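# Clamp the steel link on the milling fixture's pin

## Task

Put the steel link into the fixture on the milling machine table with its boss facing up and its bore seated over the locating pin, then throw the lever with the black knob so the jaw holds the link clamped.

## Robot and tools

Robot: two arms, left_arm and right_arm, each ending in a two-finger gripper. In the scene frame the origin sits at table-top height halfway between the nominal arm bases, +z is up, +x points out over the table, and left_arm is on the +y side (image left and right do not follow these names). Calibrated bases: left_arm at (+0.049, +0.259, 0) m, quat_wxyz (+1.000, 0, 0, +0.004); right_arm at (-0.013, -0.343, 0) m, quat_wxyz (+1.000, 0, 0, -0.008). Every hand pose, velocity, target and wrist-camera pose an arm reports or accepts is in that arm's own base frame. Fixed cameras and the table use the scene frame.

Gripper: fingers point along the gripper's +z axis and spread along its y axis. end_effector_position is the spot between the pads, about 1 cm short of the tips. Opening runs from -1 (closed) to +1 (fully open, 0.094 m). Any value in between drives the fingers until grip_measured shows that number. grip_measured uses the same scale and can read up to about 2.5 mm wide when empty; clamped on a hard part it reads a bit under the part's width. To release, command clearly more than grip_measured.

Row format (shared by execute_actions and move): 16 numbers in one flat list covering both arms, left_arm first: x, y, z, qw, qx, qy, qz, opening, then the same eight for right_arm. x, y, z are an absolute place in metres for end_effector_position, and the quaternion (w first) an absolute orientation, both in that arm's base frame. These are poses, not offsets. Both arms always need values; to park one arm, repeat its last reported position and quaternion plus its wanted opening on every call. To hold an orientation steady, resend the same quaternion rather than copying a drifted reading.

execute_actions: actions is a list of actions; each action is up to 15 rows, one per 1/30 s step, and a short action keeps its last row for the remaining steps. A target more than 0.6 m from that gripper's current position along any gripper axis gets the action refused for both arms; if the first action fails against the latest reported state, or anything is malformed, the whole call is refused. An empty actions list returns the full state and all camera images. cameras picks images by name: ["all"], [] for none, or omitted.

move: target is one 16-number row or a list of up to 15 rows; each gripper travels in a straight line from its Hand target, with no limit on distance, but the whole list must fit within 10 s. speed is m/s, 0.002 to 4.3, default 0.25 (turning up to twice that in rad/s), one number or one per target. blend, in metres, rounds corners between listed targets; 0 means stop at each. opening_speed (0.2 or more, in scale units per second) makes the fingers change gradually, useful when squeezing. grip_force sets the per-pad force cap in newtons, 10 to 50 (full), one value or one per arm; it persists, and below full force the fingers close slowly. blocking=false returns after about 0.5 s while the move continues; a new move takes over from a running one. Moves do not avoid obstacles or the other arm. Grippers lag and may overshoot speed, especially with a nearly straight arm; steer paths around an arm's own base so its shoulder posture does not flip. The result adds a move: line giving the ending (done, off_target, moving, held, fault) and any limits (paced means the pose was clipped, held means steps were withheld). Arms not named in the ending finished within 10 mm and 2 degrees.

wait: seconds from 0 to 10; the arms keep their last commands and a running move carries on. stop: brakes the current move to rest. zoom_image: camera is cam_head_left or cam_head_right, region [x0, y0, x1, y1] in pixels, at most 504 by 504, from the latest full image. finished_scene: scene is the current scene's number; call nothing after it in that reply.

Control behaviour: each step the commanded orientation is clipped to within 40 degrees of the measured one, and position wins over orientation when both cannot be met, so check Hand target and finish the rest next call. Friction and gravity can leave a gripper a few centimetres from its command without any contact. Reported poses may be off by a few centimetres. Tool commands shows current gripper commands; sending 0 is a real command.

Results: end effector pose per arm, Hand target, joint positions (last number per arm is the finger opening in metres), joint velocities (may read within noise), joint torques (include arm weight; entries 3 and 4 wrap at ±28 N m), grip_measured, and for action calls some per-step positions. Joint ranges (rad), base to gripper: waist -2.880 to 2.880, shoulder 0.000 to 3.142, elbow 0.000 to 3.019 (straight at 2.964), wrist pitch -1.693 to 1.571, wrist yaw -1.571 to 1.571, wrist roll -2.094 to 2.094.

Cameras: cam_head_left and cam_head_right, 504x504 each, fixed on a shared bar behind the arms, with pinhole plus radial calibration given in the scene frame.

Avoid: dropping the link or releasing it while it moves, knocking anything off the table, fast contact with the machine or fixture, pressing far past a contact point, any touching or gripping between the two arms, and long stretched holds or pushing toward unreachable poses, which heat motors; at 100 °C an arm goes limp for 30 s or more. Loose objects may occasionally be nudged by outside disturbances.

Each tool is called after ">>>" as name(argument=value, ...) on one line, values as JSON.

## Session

>>> execute_actions(actions=[])

>>> zoom_image(camera="cam_head_left", region=[235, 80, 305, 150])

>>> zoom_image(camera="cam_head_left", region=[150, 240, 310, 380])

>>> zoom_image(camera="cam_head_left", region=[394, 430, 424, 460])

>>> zoom_image(camera="cam_head_left", region=[300, 100, 350, 150])

Scene clock: 0.00 s.
left_arm: end_effector_position=(+0.2609, -0.2879, +0.2315) grip_measured=+1.000 end_effector_quat_wxyz=(-0.004, +0.273, +0.961, +0.028) | right_arm: end_effector_position=(+0.0222, +0.1869, +0.2869) grip_measured=+1.000 end_effector_quat_wxyz=(+0.059, -0.558, +0.812, +0.163)
Joint positions: left_arm=[-0.853 1.382 1.287 -1.513 -0.043 -0.299 0.094] | right_arm=[1.295 0.607 0.923 -1.584 -0.173 0.117 0.094]
Joint velocities: within noise
Joint torques (N m): no reading
Heat: left arm: hottest elbow 34 °C; right arm: hottest elbow 37 °C.
Hand target: left_arm +0.2650, -0.2926, +0.2377; +0.003, +0.273, +0.962, +0.023 | right_arm +0.0232, +0.1904, +0.2988; +0.070, -0.558, +0.809, +0.172
Tool commands: left_gripper/opening=+1.0 right_gripper/opening=+1.0

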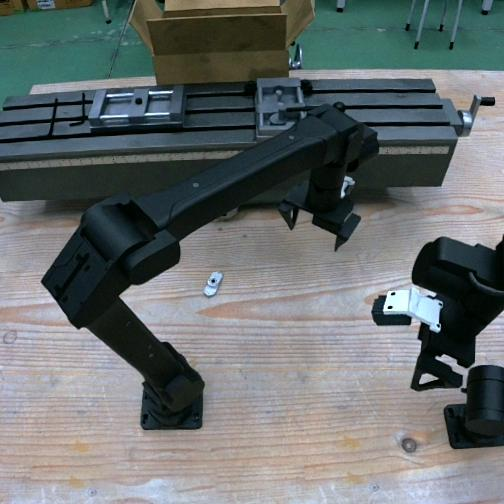

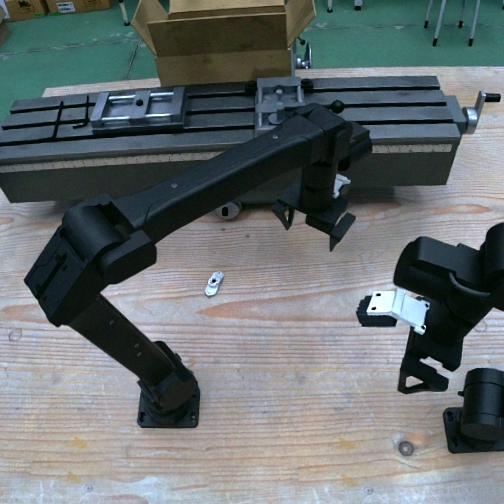

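Scaled by 7.200 from the camera's 504x504 image, which has a finer 720x720 frame.

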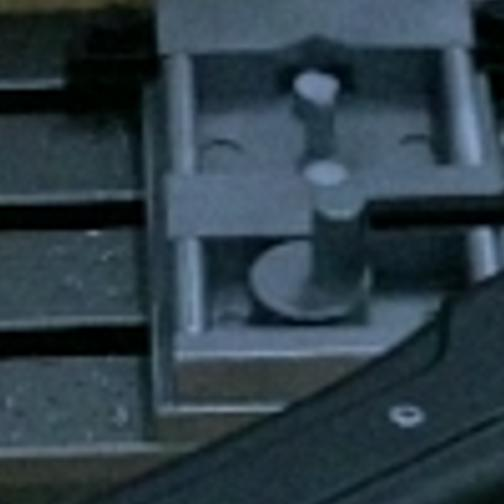

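Scaled by 3.150 from the camera's 504x504 image, which has a finer 720x720 frame.

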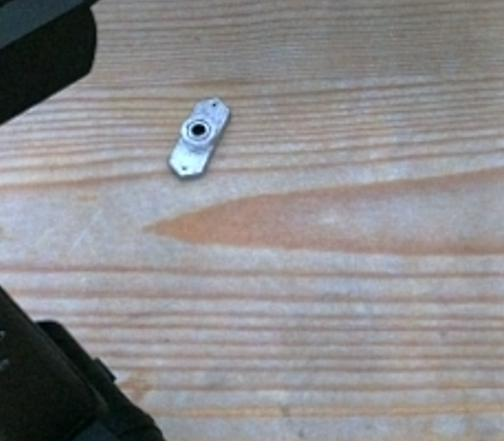

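Scaled by 16.800 from the camera's 504x504 image, which has a finer 720x720 frame.

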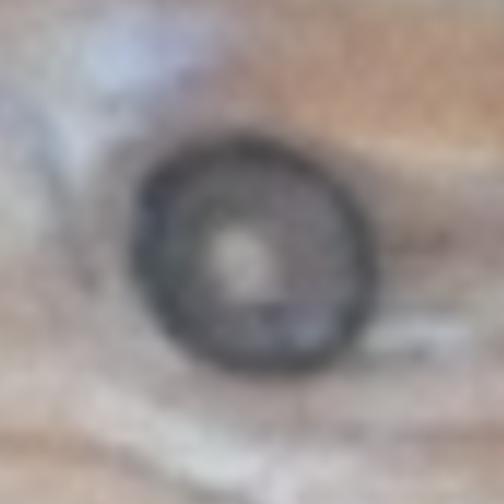

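Scaled by 10.080 from the camera's 504x504 image, which has a finer 720x720 frame.

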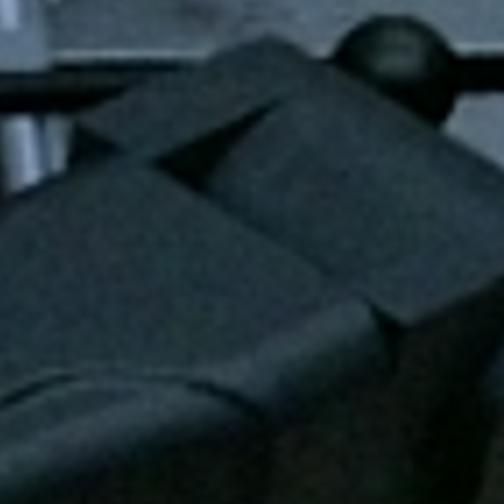

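>>> move(target=[[0.3075,-0.0765,0.075,0.0685,0.1912,0.9791,-0.0134,0.3,0.15,0.16,0.32,0.0829,-0.6054,0.7890,0.0636,0.2],[0.3075,-0.0765,0.018,0.0685,0.1912,0.9791,-0.0134,0.3,0.22,0.14,0.36,0.0829,-0.6054,0.7890,0.0636,0.2],[0.3075,-0.0765,0.018,0.0685,0.1912,0.9791,-0.0134,-0.7,0.22,0.14,0.36,0.0829,-0.6054,0.7890,0.0636,0.2],[0.3075,-0.0765,0.13,0.0685,0.1912,0.9791,-0.0134,-0.7,0.35,0.11,0.39,0.0829,-0.6054,0.7890,0.0636,0.2]], speed=[0.25,0.12,0.1,0.25], blend=[0.01,0,0,0], opening_speed=2.5)

>>> move(target=[[0.40,-0.15,0.36,0.0695,0.0869,0.9938,-0.006,-0.7,0.58,0.06,0.40,0.0829,-0.6054,0.7890,0.0636,0.2],[0.6165,-0.210,0.375,0.0698,-0.004,0.9976,0.0002,-0.7,0.60,0.05,0.40,0.0829,-0.6054,0.7890,0.0636,0.2],[0.6215,-0.2148,0.335,0.0698,-0.004,0.9976,0.0002,-0.7,0.60,0.05,0.40,0.0829,-0.6054,0.7890,0.0636,0.2]], speed=[0.35,0.3,0.12], blend=[0.04,0.01,0], cameras=["all"])

>>> zoom_image(camera="cam_head_left", region=[260, 70, 300, 110])

>>> move(target=[[0.6265,-0.2312,0.318,0.0698,-0.004,0.9976,0.0002,-0.7,0.60,0.05,0.40,0.0829,-0.6054,0.7890,0.0636,0.2],[0.6265,-0.2312,0.297,0.0698,-0.004,0.9976,0.0002,-0.7,0.60,0.05,0.40,0.0829,-0.6054,0.7890,0.0636,0.2],[0.6545,-0.2418,0.297,0.0698,-0.004,0.9976,0.0002,-0.7,0.60,0.05,0.40,0.0829,-0.6054,0.7890,0.0636,0.2],[0.6265,-0.2321,0.297,0.0698,-0.004,0.9976,0.0002,-0.7,0.60,0.05,0.40,0.0829,-0.6054,0.7890,0.0636,0.2],[0.6545,-0.2427,0.297,0.0698,-0.004,0.9976,0.0002,-0.7,0.60,0.05,0.40,0.0829,-0.6054,0.7890,0.0636,0.2],[0.6265,-0.2330,0.297,0.0698,-0.004,0.9976,0.0002,-0.7,0.60,0.05,0.40,0.0829,-0.6054,0.7890,0.0636,0.2],[0.6545,-0.2436,0.297,0.0698,-0.004,0.9976,0.0002,-0.7,0.60,0.05,0.40,0.0829,-0.6054,0.7890,0.0636,0.2],[0.6265,-0.2339,0.297,0.0698,-0.004,0.9976,0.0002,-0.7,0.60,0.05,0.40,0.0829,-0.6054,0.7890,0.0636,0.2],[0.6545,-0.2445,0.297,0.0698,-0.004,0.9976,0.0002,-0.7,0.60,0.05,0.40,0.0829,-0.6054,0.7890,0.0636,0.2],[0.6265,-0.2348,0.297,0.0698,-0.004,0.9976,0.0002,-0.7,0.60,0.05,0.40,0.0829,-0.6054,0.7890,0.0636,0.2],[0.6545,-0.2454,0.297,0.0698,-0.004,0.9976,0.0002,-0.7,0.60,0.05,0.40,0.0829,-0.6054,0.7890,0.0636,0.2]], speed=[0.1,0.06,0.06,0.06,0.06,0.06,0.06,0.06,0.06,0.06,0.06], blend=[0.003,0.001,0.001,0.001,0.001,0.001,0.001,0.001,0.001,0.001,0], cameras=["all"])

>>> zoom_image(camera="cam_head_left", region=[265, 77, 295, 107])

Scene clock: 113.13 s.
left_arm: end_effector_position=(+0.2913, -0.0754, +0.1114) grip_measured=-0.446 end_effector_quat_wxyz=(+0.048, +0.192, +0.980, -0.012) | right_arm: end_effector_position=(+0.3420, +0.1116, +0.3667) grip_measured=+0.203 end_effector_quat_wxyz=(+0.109, -0.599, +0.792, +0.051)
Joint positions: left_arm=[-0.241 1.134 0.746 -1.086 0.018 0.145 0.026] | right_arm=[0.23 1.208 1.473 -1.676 -0.18 -1.051 0.056]
Joint torques (N m): left_arm=[1.73 -6.59 11.47 -0.13 0.16 0.17] | right_arm=[-1.44 -5.95 11.26 0.38 -0.51 -0.15]
Heat: left arm: hottest elbow 38 °C; right arm: hottest elbow 43 °C.
Hand target: left_arm +0.3068, -0.0763, +0.1299; +0.069, +0.191, +0.979, -0.013 | right_arm +0.3492, +0.1100, +0.3889; +0.132, -0.599, +0.789, +0.041
Off the commanded pose: left_arm 0.025 m, 2 deg | right_arm 0.025 m, 3 deg.
joint sent to its limit (right arm) — joint 4 (wrist pitch), lower limit. The joint targets are off in orientation, not in position.
move: off_target (left_arm, right_arm)

Scene clock: 115.53 s.
left_arm: end_effector_position=(+0.6122, -0.2169, +0.3277) grip_measured=-0.446 end_effector_quat_wxyz=(+0.103, +0.007, +0.995, -0.013) | right_arm: end_effector_position=(+0.5924, +0.0558, +0.3780) grip_measured=+0.203 end_effector_quat_wxyz=(+0.158, -0.590, +0.791, +0.017)
Joint positions: left_arm=[-0.352 1.987 2.31 -1.69 -0.046 -0.334 0.026] | right_arm=[0.034 1.806 2.159 -1.678 -0.207 -1.222 0.056]
Joint torques (N m): left_arm=[1.49 -19.14 11.9 0.16 -0.19 -0.04] | right_arm=[-1.14 -13.86 11.3 0.57 -0.5 -0.14]
Heat: left arm: hottest elbow 39 °C; right arm: hottest elbow 43 °C.
Hand target: left_arm +0.6208, -0.2144, +0.3343; +0.113, -0.003, +0.993, -0.015 | right_arm +0.5985, +0.0500, +0.3991; +0.179, -0.590, +0.787, +0.003
Off the commanded pose: left_arm 0.012 m, 4 deg | right_arm 0.024 m, 10 deg.
joint sent to its limit (left arm) — joint 4 (wrist pitch), lower limit. The joint targets are off in orientation, not in position.
joint sent to its limit (right arm) — joint 4 (wrist pitch), lower limit. The joint targets are off in orientation, not in position.
move: off_target (left_arm, right_arm)

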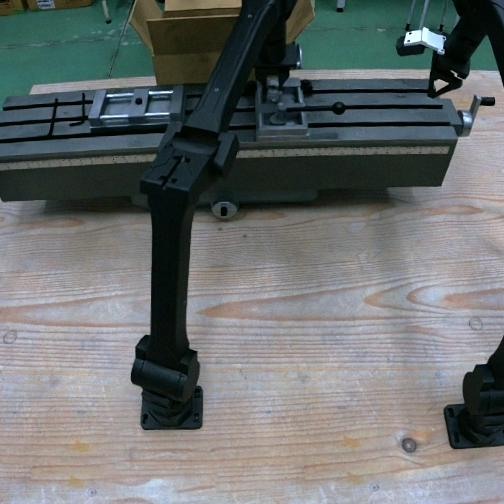

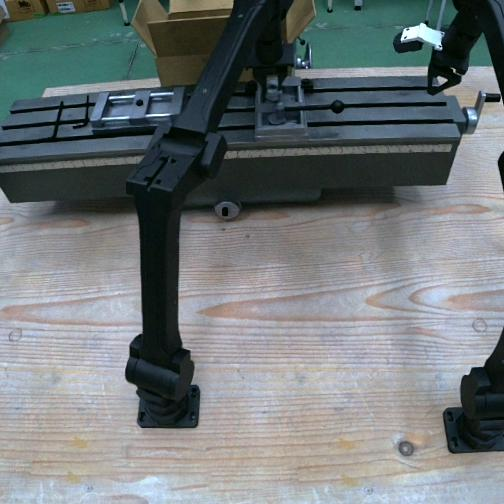

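Scaled by 12.600 from the camera's 504x504 image, which has a finer 720x720 frame.

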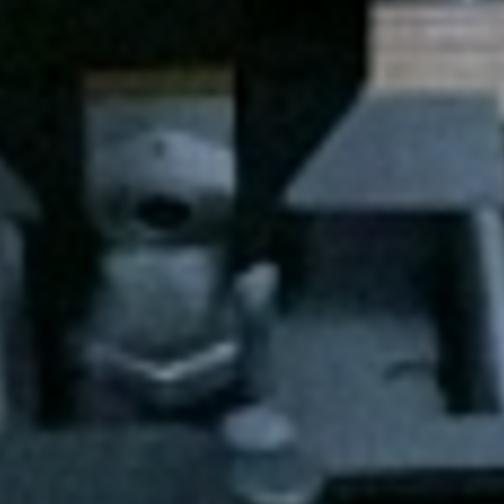

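Scene clock: 122.17 s.
left_arm: end_effector_position=(+0.6410, -0.2333, +0.3301) grip_measured=-0.446 end_effector_quat_wxyz=(+0.127, -0.006, +0.992, -0.023) | right_arm: end_effector_position=(+0.5924, +0.0558, +0.3780) grip_measured=+0.203 end_effector_quat_wxyz=(+0.158, -0.590, +0.791, +0.017)
Joint positions: left_arm=[-0.361 2.076 2.454 -1.693 -0.049 -0.367 0.026] | right_arm=[0.034 1.806 2.159 -1.678 -0.207 -1.222 0.056]
Joint torques (N m): left_arm=[0.32 -16.44 10.45 0.38 -0.23 0.04] | right_arm=[-1.38 -13.92 11.33 0.54 -0.51 -0.14]
Heat: left arm: hottest elbow 39 °C; right arm: hottest elbow 45 °C.
Hand target: left_arm +0.6521, -0.2444, +0.2963; +0.108, -0.003, +0.994, -0.014 | right_arm +0.5985, +0.0500, +0.3991; +0.179, -0.590, +0.788, +0.003
Off the commanded pose: left_arm 0.038 m, 7 deg | right_arm 0.024 m, 10 deg.
joint sent to its limit (left arm) — joint 4 (wrist pitch), lower limit. The joint targets are off in orientation, not in position.
joint sent to its limit (right arm) — joint 4 (wrist pitch), lower limit. The joint targets are off in orientation, not in position.
move: off_target (left_arm, right_arm)

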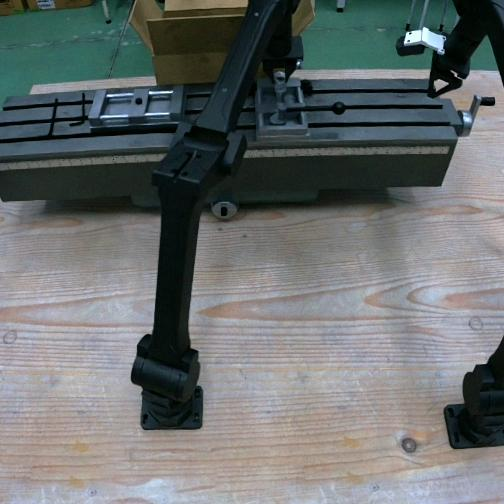

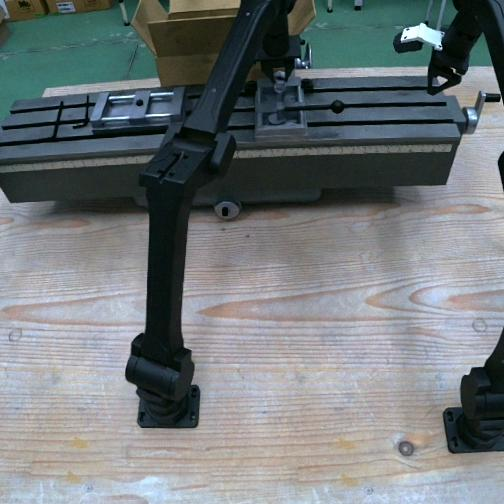

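Scaled by 16.800 from the camera's 504x504 image, which has a finer 720x720 frame.

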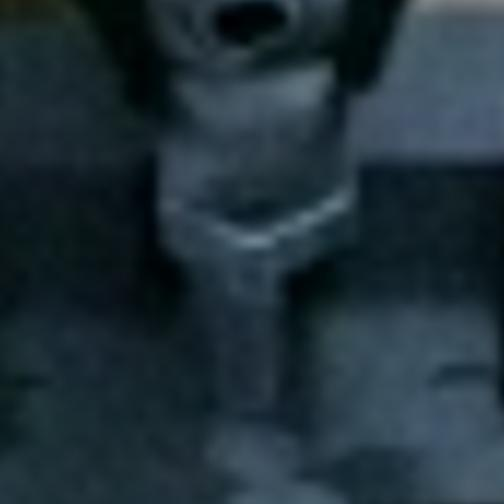

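>>> zoom_image(camera="cam_head_left", region=[220, 0, 340, 120])

>>> zoom_image(camera="cam_head_right", region=[220, 0, 340, 120])

Scaled by 4.200 from the camera's 504x504 image, which has a finer 720x720 frame.

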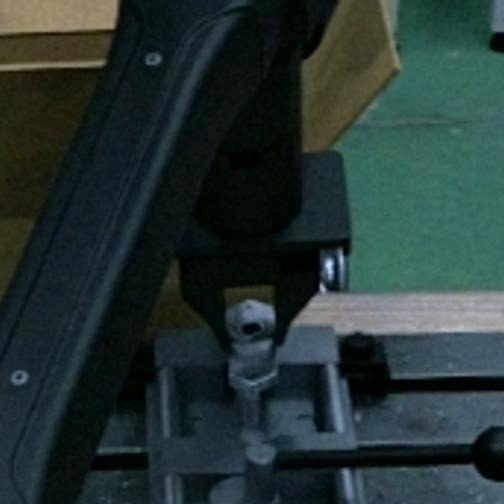

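Scaled by 4.200 from the camera's 504x504 image, which has a finer 720x720 frame.

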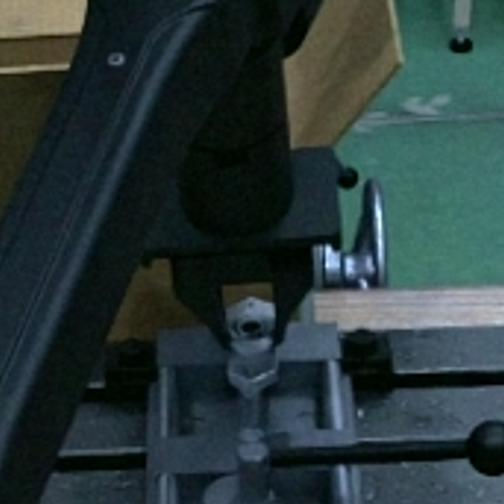

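>>> move(target=[[0.640,-0.2325,0.365,0.0698,-0.004,0.9976,0.0002,-0.7,0.60,0.05,0.40,0.0829,-0.6054,0.7890,0.0636,0.2],[0.592,-0.212,0.357,0.0698,-0.004,0.9976,0.0002,-0.7,0.60,0.05,0.40,0.0829,-0.6054,0.7890,0.0636,0.2],[0.597,-0.2279,0.338,0.0698,-0.004,0.9976,0.0002,-0.7,0.60,0.05,0.40,0.0829,-0.6054,0.7890,0.0636,0.2],[0.597,-0.2279,0.316,0.0698,-0.004,0.9976,0.0002,-0.7,0.60,0.05,0.40,0.0829,-0.6054,0.7890,0.0636,0.2],[0.625,-0.2386,0.316,0.0698,-0.004,0.9976,0.0002,-0.7,0.60,0.05,0.40,0.0829,-0.6054,0.7890,0.0636,0.2]], speed=[0.12,0.15,0.1,0.06,0.06], blend=[0.005,0.005,0.003,0.001,0], cameras=["all"])

>>> zoom_image(camera="cam_head_left", region=[260, 70, 300, 110])

>>> move(target=[[0.597,-0.2288,0.316,0.0698,-0.004,0.9976,0.0002,-0.7,0.60,0.05,0.40,0.0829,-0.6054,0.7890,0.0636,0.2],[0.625,-0.2395,0.316,0.0698,-0.004,0.9976,0.0002,-0.7,0.60,0.05,0.40,0.0829,-0.6054,0.7890,0.0636,0.2],[0.597,-0.2297,0.316,0.0698,-0.004,0.9976,0.0002,-0.7,0.60,0.05,0.40,0.0829,-0.6054,0.7890,0.0636,0.2],[0.625,-0.2404,0.316,0.0698,-0.004,0.9976,0.0002,-0.7,0.60,0.05,0.40,0.0829,-0.6054,0.7890,0.0636,0.2],[0.597,-0.2306,0.316,0.0698,-0.004,0.9976,0.0002,-0.7,0.60,0.05,0.40,0.0829,-0.6054,0.7890,0.0636,0.2],[0.625,-0.2413,0.316,0.0698,-0.004,0.9976,0.0002,-0.7,0.60,0.05,0.40,0.0829,-0.6054,0.7890,0.0636,0.2],[0.597,-0.2315,0.316,0.0698,-0.004,0.9976,0.0002,-0.7,0.60,0.05,0.40,0.0829,-0.6054,0.7890,0.0636,0.2],[0.625,-0.2422,0.316,0.0698,-0.004,0.9976,0.0002,-0.7,0.60,0.05,0.40,0.0829,-0.6054,0.7890,0.0636,0.2],[0.597,-0.2324,0.316,0.0698,-0.004,0.9976,0.0002,-0.7,0.60,0.05,0.40,0.0829,-0.6054,0.7890,0.0636,0.2],[0.625,-0.2431,0.316,0.0698,-0.004,0.9976,0.0002,-0.7,0.60,0.05,0.40,0.0829,-0.6054,0.7890,0.0636,0.2]], speed=0.06, blend=[0.001,0.001,0.001,0.001,0.001,0.001,0.001,0.001,0.001,0], cameras=["all"])

>>> zoom_image(camera="cam_head_left", region=[260, 70, 300, 110])

>>> zoom_image(camera="cam_head_right", region=[260, 70, 300, 110])

Scene clock: 278.57 s.
left_arm: end_effector_position=(+0.6150, -0.2273, +0.3275) grip_measured=-0.445 end_effector_quat_wxyz=(+0.107, -0.005, +0.994, -0.015) | right_arm: end_effector_position=(+0.5924, +0.0558, +0.3780) grip_measured=+0.203 end_effector_quat_wxyz=(+0.158, -0.590, +0.791, +0.017)
Joint positions: left_arm=[-0.367 2.006 2.338 -1.693 -0.05 -0.371 0.026] | right_arm=[0.034 1.806 2.159 -1.678 -0.207 -1.222 0.056]
Joint torques (N m): left_arm=[0.21 -17.55 11.34 0.28 -0.22 0.01] | right_arm=[-1.26 -13.68 11.25 0.58 -0.5 -0.14]
Heat: left arm: hottest elbow 39 °C; right arm: hottest elbow 51 °C.
Hand target: left_arm +0.6239, -0.2381, +0.3153; +0.103, -0.003, +0.995, -0.012 | right_arm +0.5985, +0.0500, +0.3991; +0.179, -0.590, +0.788, +0.003
Off the commanded pose: left_arm 0.019 m, 5 deg | right_arm 0.024 m, 10 deg.
joint sent to its limit (left arm) — joint 4 (wrist pitch), lower limit. The joint targets are off in orientation, not in position.
joint sent to its limit (right arm) — joint 4 (wrist pitch), lower limit. The joint targets are off in orientation, not in position.
move: off_target (left_arm, right_arm)

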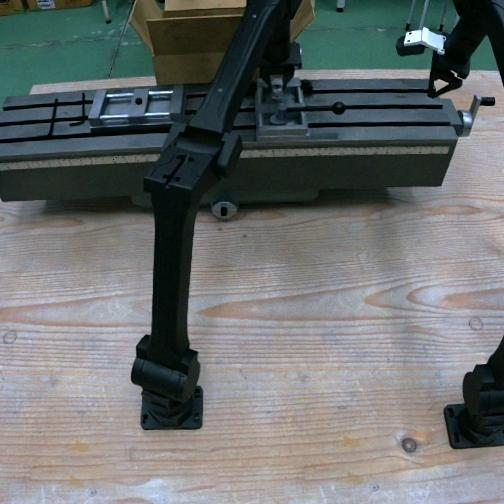

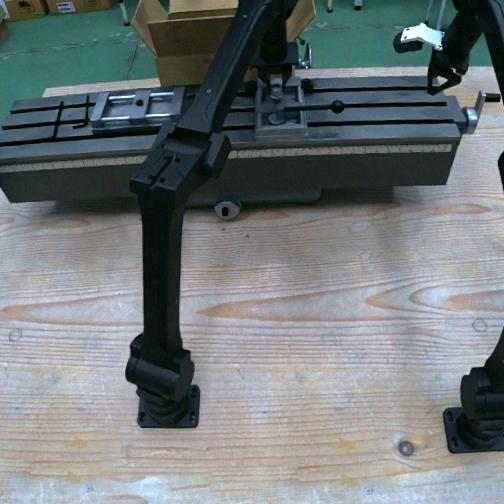

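Scaled by 12.600 from the camera's 504x504 image, which has a finer 720x720 frame.

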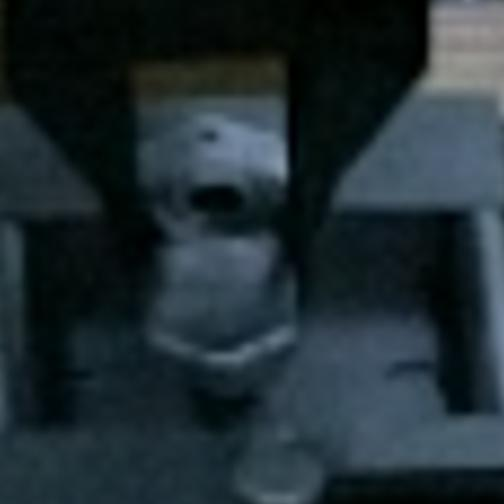

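Scene clock: 285.57 s.
left_arm: end_effector_position=(+0.6151, -0.2317, +0.3275) grip_measured=-0.445 end_effector_quat_wxyz=(+0.108, -0.005, +0.994, -0.015) | right_arm: end_effector_position=(+0.5924, +0.0558, +0.3780) grip_measured=+0.203 end_effector_quat_wxyz=(+0.158, -0.590, +0.791, +0.017)
Joint positions: left_arm=[-0.373 2.01 2.344 -1.693 -0.051 -0.378 0.026] | right_arm=[0.034 1.806 2.159 -1.678 -0.207 -1.222 0.056]
Joint torques (N m): left_arm=[0.21 -17.38 11.41 0.27 -0.21 0.03] | right_arm=[-1.2 -13.68 11.36 0.51 -0.5 -0.14]
Heat: left arm: hottest elbow 40 °C; right arm: hottest elbow 51 °C.
Hand target: left_arm +0.6238, -0.2428, +0.3151; +0.104, -0.003, +0.994, -0.013 | right_arm +0.5985, +0.0500, +0.3991; +0.179, -0.590, +0.788, +0.003
Off the commanded pose: left_arm 0.019 m, 5 deg | right_arm 0.024 m, 10 deg.
joint sent to its limit (left arm) — joint 4 (wrist pitch), lower limit. The joint targets are off in orientation, not in position.
joint sent to its limit (right arm) — joint 4 (wrist pitch), lower limit. The joint targets are off in orientation, not in position.
move: off_target (left_arm, right_arm)

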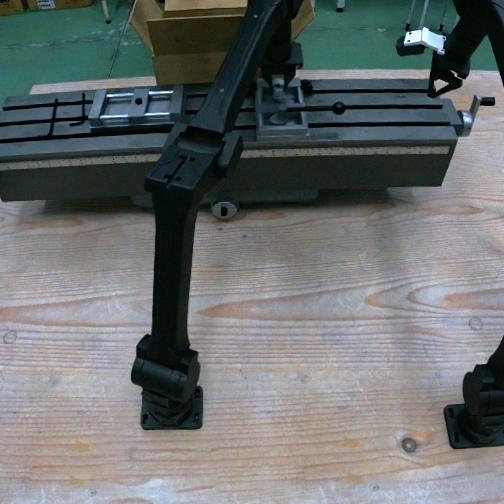

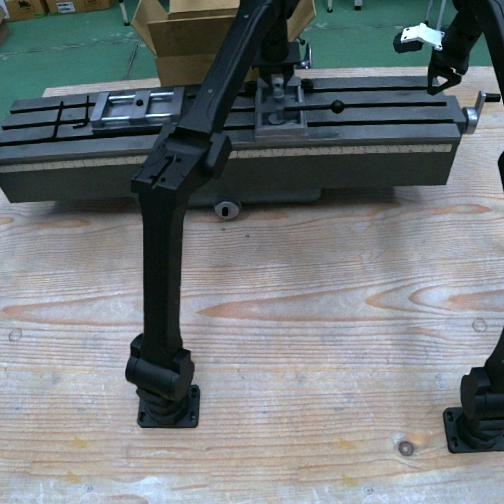

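Scaled by 12.600 from the camera's 504x504 image, which has a finer 720x720 frame.

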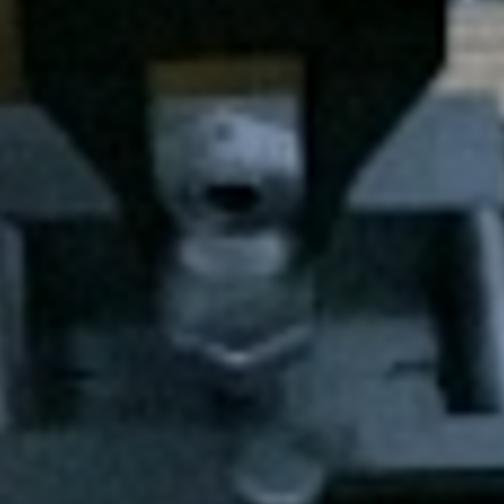

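Scaled by 12.600 from the camera's 504x504 image, which has a finer 720x720 frame.

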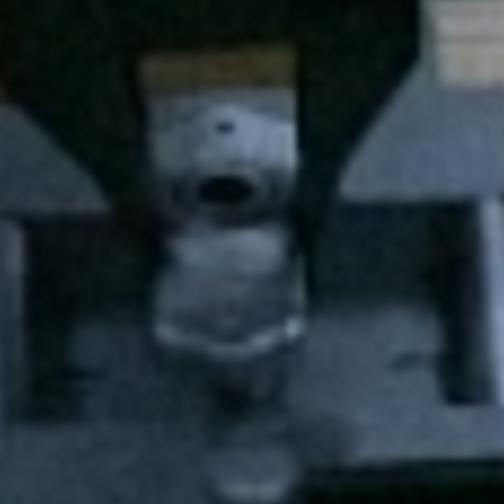

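>>> move(target=[[0.583,-0.2268,0.316,0.0698,-0.004,0.9976,0.0002,-0.7,0.60,0.05,0.38,0.0829,-0.6054,0.7890,0.0636,0.2],[0.623,-0.2433,0.316,0.0698,-0.004,0.9976,0.0002,-0.7,0.60,0.05,0.38,0.0829,-0.6054,0.7890,0.0636,0.2],[0.583,-0.2285,0.316,0.0698,-0.004,0.9976,0.0002,-0.7,0.60,0.05,0.38,0.0829,-0.6054,0.7890,0.0636,0.2],[0.623,-0.2452,0.316,0.0698,-0.004,0.9976,0.0002,-0.7,0.60,0.05,0.38,0.0829,-0.6054,0.7890,0.0636,0.2],[0.583,-0.2303,0.316,0.0698,-0.004,0.9976,0.0002,-0.7,0.60,0.05,0.38,0.0829,-0.6054,0.7890,0.0636,0.2],[0.623,-0.2470,0.316,0.0698,-0.004,0.9976,0.0002,-0.7,0.60,0.05,0.38,0.0829,-0.6054,0.7890,0.0636,0.2],[0.583,-0.2320,0.316,0.0698,-0.004,0.9976,0.0002,-0.7,0.60,0.05,0.38,0.0829,-0.6054,0.7890,0.0636,0.2],[0.623,-0.2489,0.316,0.0698,-0.004,0.9976,0.0002,-0.7,0.60,0.05,0.38,0.0829,-0.6054,0.7890,0.0636,0.2],[0.583,-0.2338,0.316,0.0698,-0.004,0.9976,0.0002,-0.7,0.60,0.05,0.38,0.0829,-0.6054,0.7890,0.0636,0.2],[0.623,-0.2508,0.316,0.0698,-0.004,0.9976,0.0002,-0.7,0.60,0.05,0.38,0.0829,-0.6054,0.7890,0.0636,0.2]], speed=0.065, blend=[0.001,0.001,0.001,0.001,0.001,0.001,0.001,0.001,0.001,0], cameras=["all"])

>>> zoom_image(camera="cam_head_left", region=[260, 70, 300, 110])

>>> zoom_image(camera="cam_head_right", region=[260, 70, 300, 110])

Scene clock: 329.73 s.
left_arm: end_effector_position=(+0.6090, -0.2353, +0.3162) grip_measured=-0.445 end_effector_quat_wxyz=(+0.095, -0.006, +0.995, -0.009) | right_arm: end_effector_position=(+0.5950, +0.0558, +0.3719) grip_measured=+0.203 end_effector_quat_wxyz=(+0.154, -0.593, +0.790, +0.019)
Joint positions: left_arm=[-0.383 2.008 2.313 -1.694 -0.055 -0.39 0.026] | right_arm=[0.034 1.817 2.159 -1.678 -0.207 -1.23 0.056]
Joint torques (N m): left_arm=[0.09 -17.03 13.96 0.23 -0.11 0.02] | right_arm=[-1.26 -13.68 9.21 0.57 -0.42 -0.15]
Heat: left arm: hottest elbow 43 °C; right arm: hottest elbow 51 °C.
Hand target: left_arm +0.6213, -0.2503, +0.3151; +0.105, -0.003, +0.994, -0.014 | right_arm +0.5994, +0.0501, +0.3792; +0.162, -0.593, +0.789, +0.014
Off the commanded pose: left_arm 0.021 m, 3 deg | right_arm 0.011 m, 10 deg.
joint sent to its limit (left arm) — joint 4 (wrist pitch), lower limit. The joint targets are off in orientation, not in position.
joint sent to its limit (right arm) — joint 4 (wrist pitch), lower limit. The joint targets are off in orientation, not in position.
move: off_target (left_arm, right_arm)

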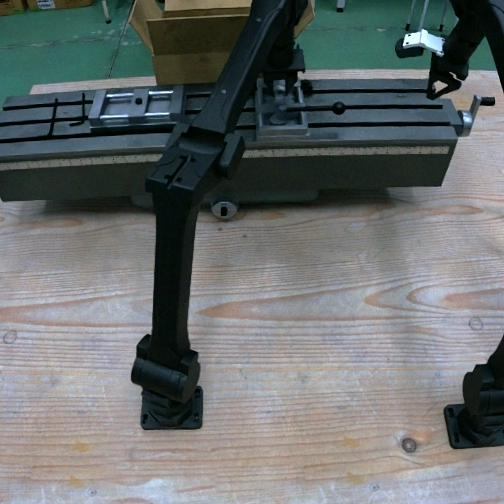

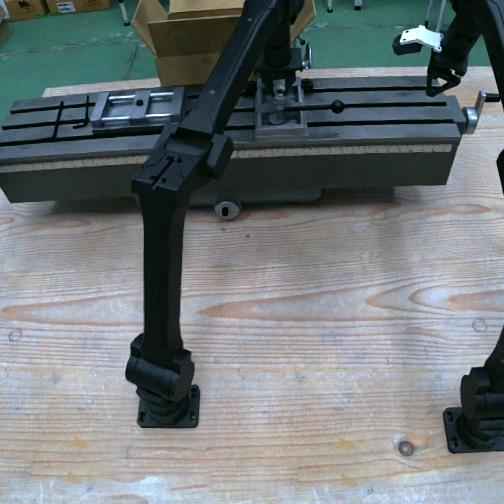

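Scaled by 12.600 from the camera's 504x504 image, which has a finer 720x720 frame.

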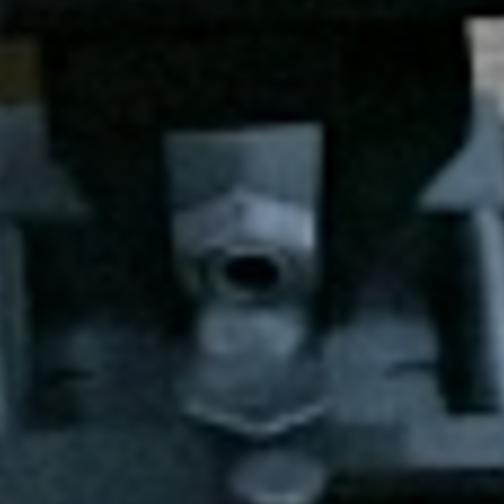

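Scaled by 12.600 from the camera's 504x504 image, which has a finer 720x720 frame.

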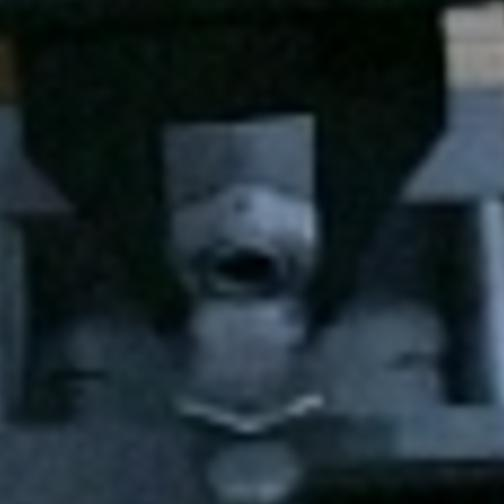

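>>> move(target=[[0.610,-0.238,0.312,0.0698,-0.004,0.9976,0.0002,-0.7,0.60,0.05,0.38,0.0829,-0.6054,0.7890,0.0636,0.2],[0.610,-0.238,0.312,0.0698,-0.004,0.9976,0.0002,-0.2,0.60,0.09,0.41,0.0829,-0.6054,0.7890,0.0636,0.2],[0.610,-0.238,0.378,0.0698,-0.004,0.9976,0.0002,-0.2,0.60,0.12,0.42,0.0829,-0.6054,0.7890,0.0636,0.2],[0.40,-0.02,0.42,0.0698,0.004,0.9976,0,-0.2,0.5925,0.2595,0.41,0.0829,-0.6054,0.7890,0.0636,0.2],[0.28,0.10,0.36,0.0698,0.004,0.9976,0,-0.2,0.5925,0.2595,0.32,0.0829,-0.6054,0.7890,0.0636,0.2],[0.28,0.10,0.36,0.0698,0.004,0.9976,0,-0.2,0.5925,0.2595,0.32,0.0829,-0.6054,0.7890,0.0636,-0.95]], speed=[0.05,0.15,0.12,0.35,0.25,0.1], blend=[0,0,0.01,0.03,0,0], opening_speed=2.5, cameras=["all"])

>>> zoom_image(camera="cam_head_left", region=[255, 70, 355, 140])

>>> zoom_image(camera="cam_head_right", region=[255, 70, 355, 140])

Scene clock: 374.90 s.
left_arm: end_effector_position=(+0.2828, +0.0983, +0.3603) grip_measured=-0.202 end_effector_quat_wxyz=(+0.090, +0.004, +0.996, +0.009) | right_arm: end_effector_position=(+0.5931, +0.2595, +0.3169) grip_measured=-0.424 end_effector_quat_wxyz=(+0.110, -0.600, +0.791, +0.059)
Joint positions: left_arm=[0.364 1.047 1.344 -1.694 0.047 0.367 0.037] | right_arm=[0.366 1.985 2.273 -1.679 -0.175 -0.916 0.027]
Joint torques (N m): left_arm=[1.73 -6.01 8.1 0.24 0.26 0.19] | right_arm=[-0.38 -16.44 7.38 0.51 -0.06 -0.11]
Heat: left arm: hottest elbow 43 °C; right arm: hottest elbow 49 °C.
Hand target: left_arm +0.2802, +0.1000, +0.3593; +0.088, +0.003, +0.996, +0.007 | right_arm +0.5922, +0.2595, +0.3194; +0.111, -0.602, +0.789, +0.057
Off the commanded pose: left_arm 0.003 m, 3 deg | right_arm 0.003 m, 3 deg.
joint sent to its limit (left arm) — joint 4 (wrist pitch), lower limit. The joint targets still meet the commanded pose.
joint sent to its limit (right arm) — joint 4 (wrist pitch), lower limit. The joint targets are off in orientation, not in position.
move: off_target (left_arm, right_arm); target 2's new opening was sent with left_arm's hand 0.005 m and 3 deg from that target; target 6's new opening was sent with right_arm's hand 0.003 m and 3 deg from that target

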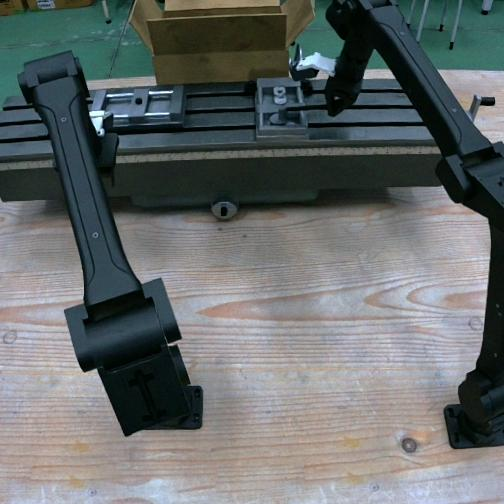

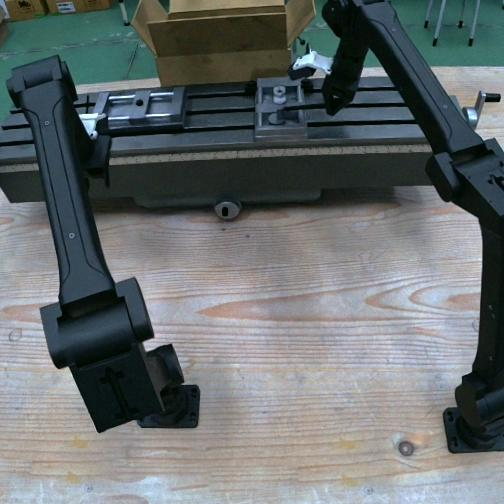

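Scaled by 5.040 from the camera's 504x504 image, which has a finer 720x720 frame.

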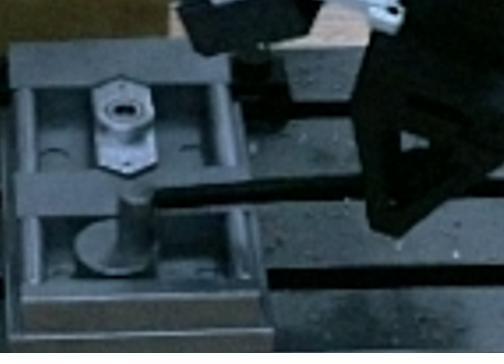

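Scaled by 5.040 from the camera's 504x504 image, which has a finer 720x720 frame.

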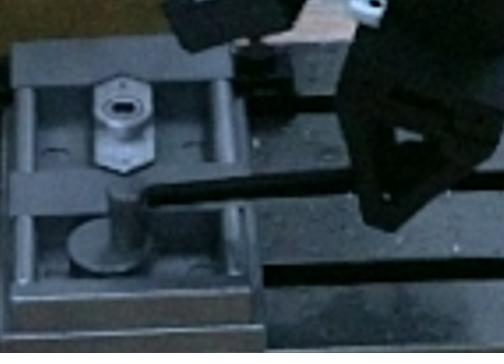

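>>> move(target=[[0.28,0.10,0.36,0.0698,0.004,0.9976,0,-0.2,0.5525,0.2573,0.323,0.0927,-0.4592,0.8821,0.0482,-0.95],[0.28,0.10,0.36,0.0698,0.004,0.9976,0,-0.2,0.5105,0.2723,0.324,0.0997,-0.299,0.9485,0.0314,-0.95],[0.28,0.10,0.36,0.0698,0.004,0.9976,0,-0.2,0.4775,0.3023,0.324,0.1036,-0.1298,0.9860,0.0136,-0.95],[0.28,0.10,0.36,0.0698,0.004,0.9976,0,-0.2,0.4605,0.3363,0.324,0.1045,0,0.9945,0,-0.95],[0.28,0.10,0.36,0.0698,0.004,0.9976,0,-0.2,0.4555,0.3813,0.324,0.1045,0,0.9945,0,-0.95],[0.28,0.10,0.36,0.0698,0.004,0.9976,0,-0.2,0.4605,0.4163,0.324,0.1045,0,0.9945,0,-0.95]], speed=[0.2,0.2,0.2,0.2,0.2,0.2], blend=[0.01,0.02,0.02,0.02,0.01,0])

>>> move(target=[[0.28,0.10,0.36,0.0698,0.004,0.9976,0,-0.2,0.4605,0.371,0.320,0.1045,0,0.9945,0,-0.95],[0.28,0.10,0.36,0.0698,0.004,0.9976,0,-0.2,0.4605,0.371,0.320,0.1045,0,0.9945,0,0.3],[0.28,0.10,0.36,0.0698,0.004,0.9976,0,-0.2,0.4605,0.371,0.40,0.1045,0,0.9945,0,0.3],[0.28,0.10,0.36,0.0698,0.004,0.9976,0,-0.2,0.49,0.22,0.40,0.1045,0,0.9945,0,0.3]], speed=[0.1,0.1,0.15,0.25], blend=[0,0,0.02,0], opening_speed=3, cameras=["all"])

>>> zoom_image(camera="cam_head_left", region=[245, 65, 355, 175])

Scene clock: 398.77 s.
left_arm: end_effector_position=(+0.2828, +0.0983, +0.3603) grip_measured=-0.202 end_effector_quat_wxyz=(+0.090, +0.004, +0.996, +0.009) | right_arm: end_effector_position=(+0.4612, +0.3649, +0.3137) grip_measured=-0.436 end_effector_quat_wxyz=(+0.098, +0.021, +0.994, -0.032)
Joint positions: left_arm=[0.364 1.047 1.344 -1.694 0.047 0.367 0.037] | right_arm=[0.723 1.841 2.053 -1.679 0.18 0.756 0.026]
Joint torques (N m): left_arm=[1.73 -6.01 8.1 0.24 0.26 0.18] | right_arm=[3.14 -10.52 15.19 0.46 -1.34 0.04]
Heat: left arm: hottest elbow 41 °C; right arm: hottest elbow 47 °C.
Hand target: left_arm +0.2802, +0.1000, +0.3593; +0.088, +0.003, +0.996, +0.007 | right_arm +0.4562, +0.4128, +0.3232; +0.105, -0.001, +0.994, +0.002
Off the commanded pose: left_arm 0.003 m, 3 deg | right_arm 0.052 m, 4 deg.
joint sent to its limit (left arm) — joint 4 (wrist pitch), lower limit. The joint targets still meet the commanded pose.
move: off_target (left_arm, right_arm)

Scene clock: 402.80 s.
left_arm: end_effector_position=(+0.2828, +0.0983, +0.3603) grip_measured=-0.202 end_effector_quat_wxyz=(+0.090, +0.004, +0.996, +0.009) | right_arm: end_effector_position=(+0.4963, +0.2229, +0.3917) grip_measured=+0.298 end_effector_quat_wxyz=(+0.131, +0.003, +0.991, +0.011)
Joint positions: left_arm=[0.364 1.047 1.344 -1.694 0.047 0.367 0.037] | right_arm=[0.453 1.664 2.012 -1.673 0.095 0.447 0.061]
Joint torques (N m): left_arm=[1.73 -5.89 8.09 0.23 0.26 0.18] | right_arm=[-0.67 -13.63 7.01 0.35 -0.03 -0.18]
Heat: left arm: hottest elbow 41 °C; right arm: hottest elbow 46 °C.
Hand target: left_arm +0.2802, +0.1000, +0.3593; +0.088, +0.003, +0.996, +0.007 | right_arm +0.4900, +0.2199, +0.3992; +0.133, -0.001, +0.991, +0.013
Off the commanded pose: left_arm 0.003 m, 3 deg | right_arm 0.011 m, 3 deg.
joint sent to its limit (left arm) — joint 4 (wrist pitch), lower limit. The joint targets still meet the commanded pose.
joint sent to its limit (right arm) — joint 4 (wrist pitch), lower limit. The joint targets are off in orientation, not in position.
move: off_target (left_arm, right_arm); target 2's new opening was sent with right_arm's hand 0.012 m and 3 deg from that target

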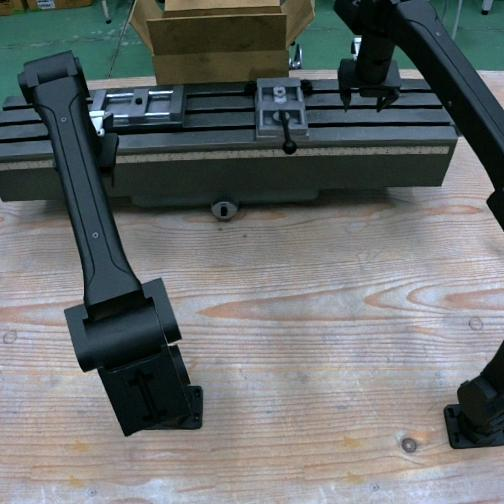

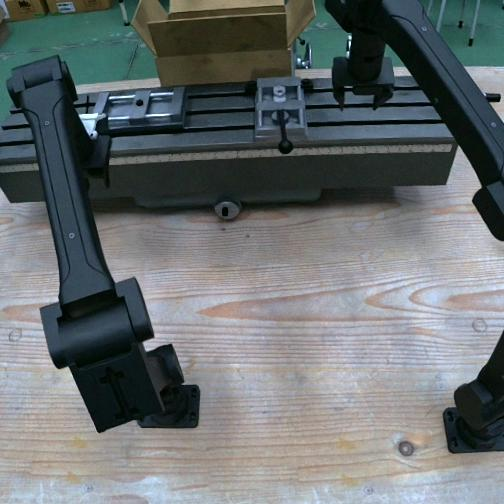

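Scaled by 4.582 from the camera's 504x504 image, which has a finer 720x720 frame.

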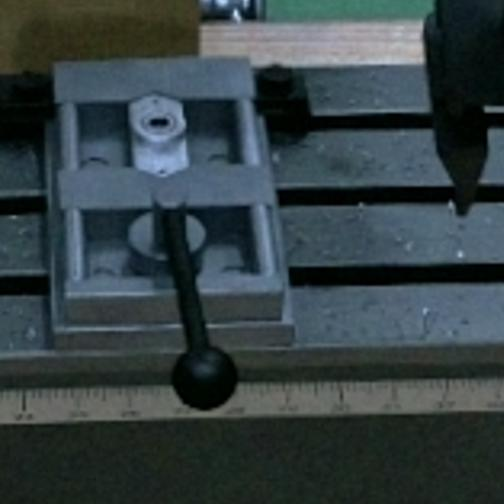

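>>> finished_scene(scene=2)

The scene is finished: the task was done.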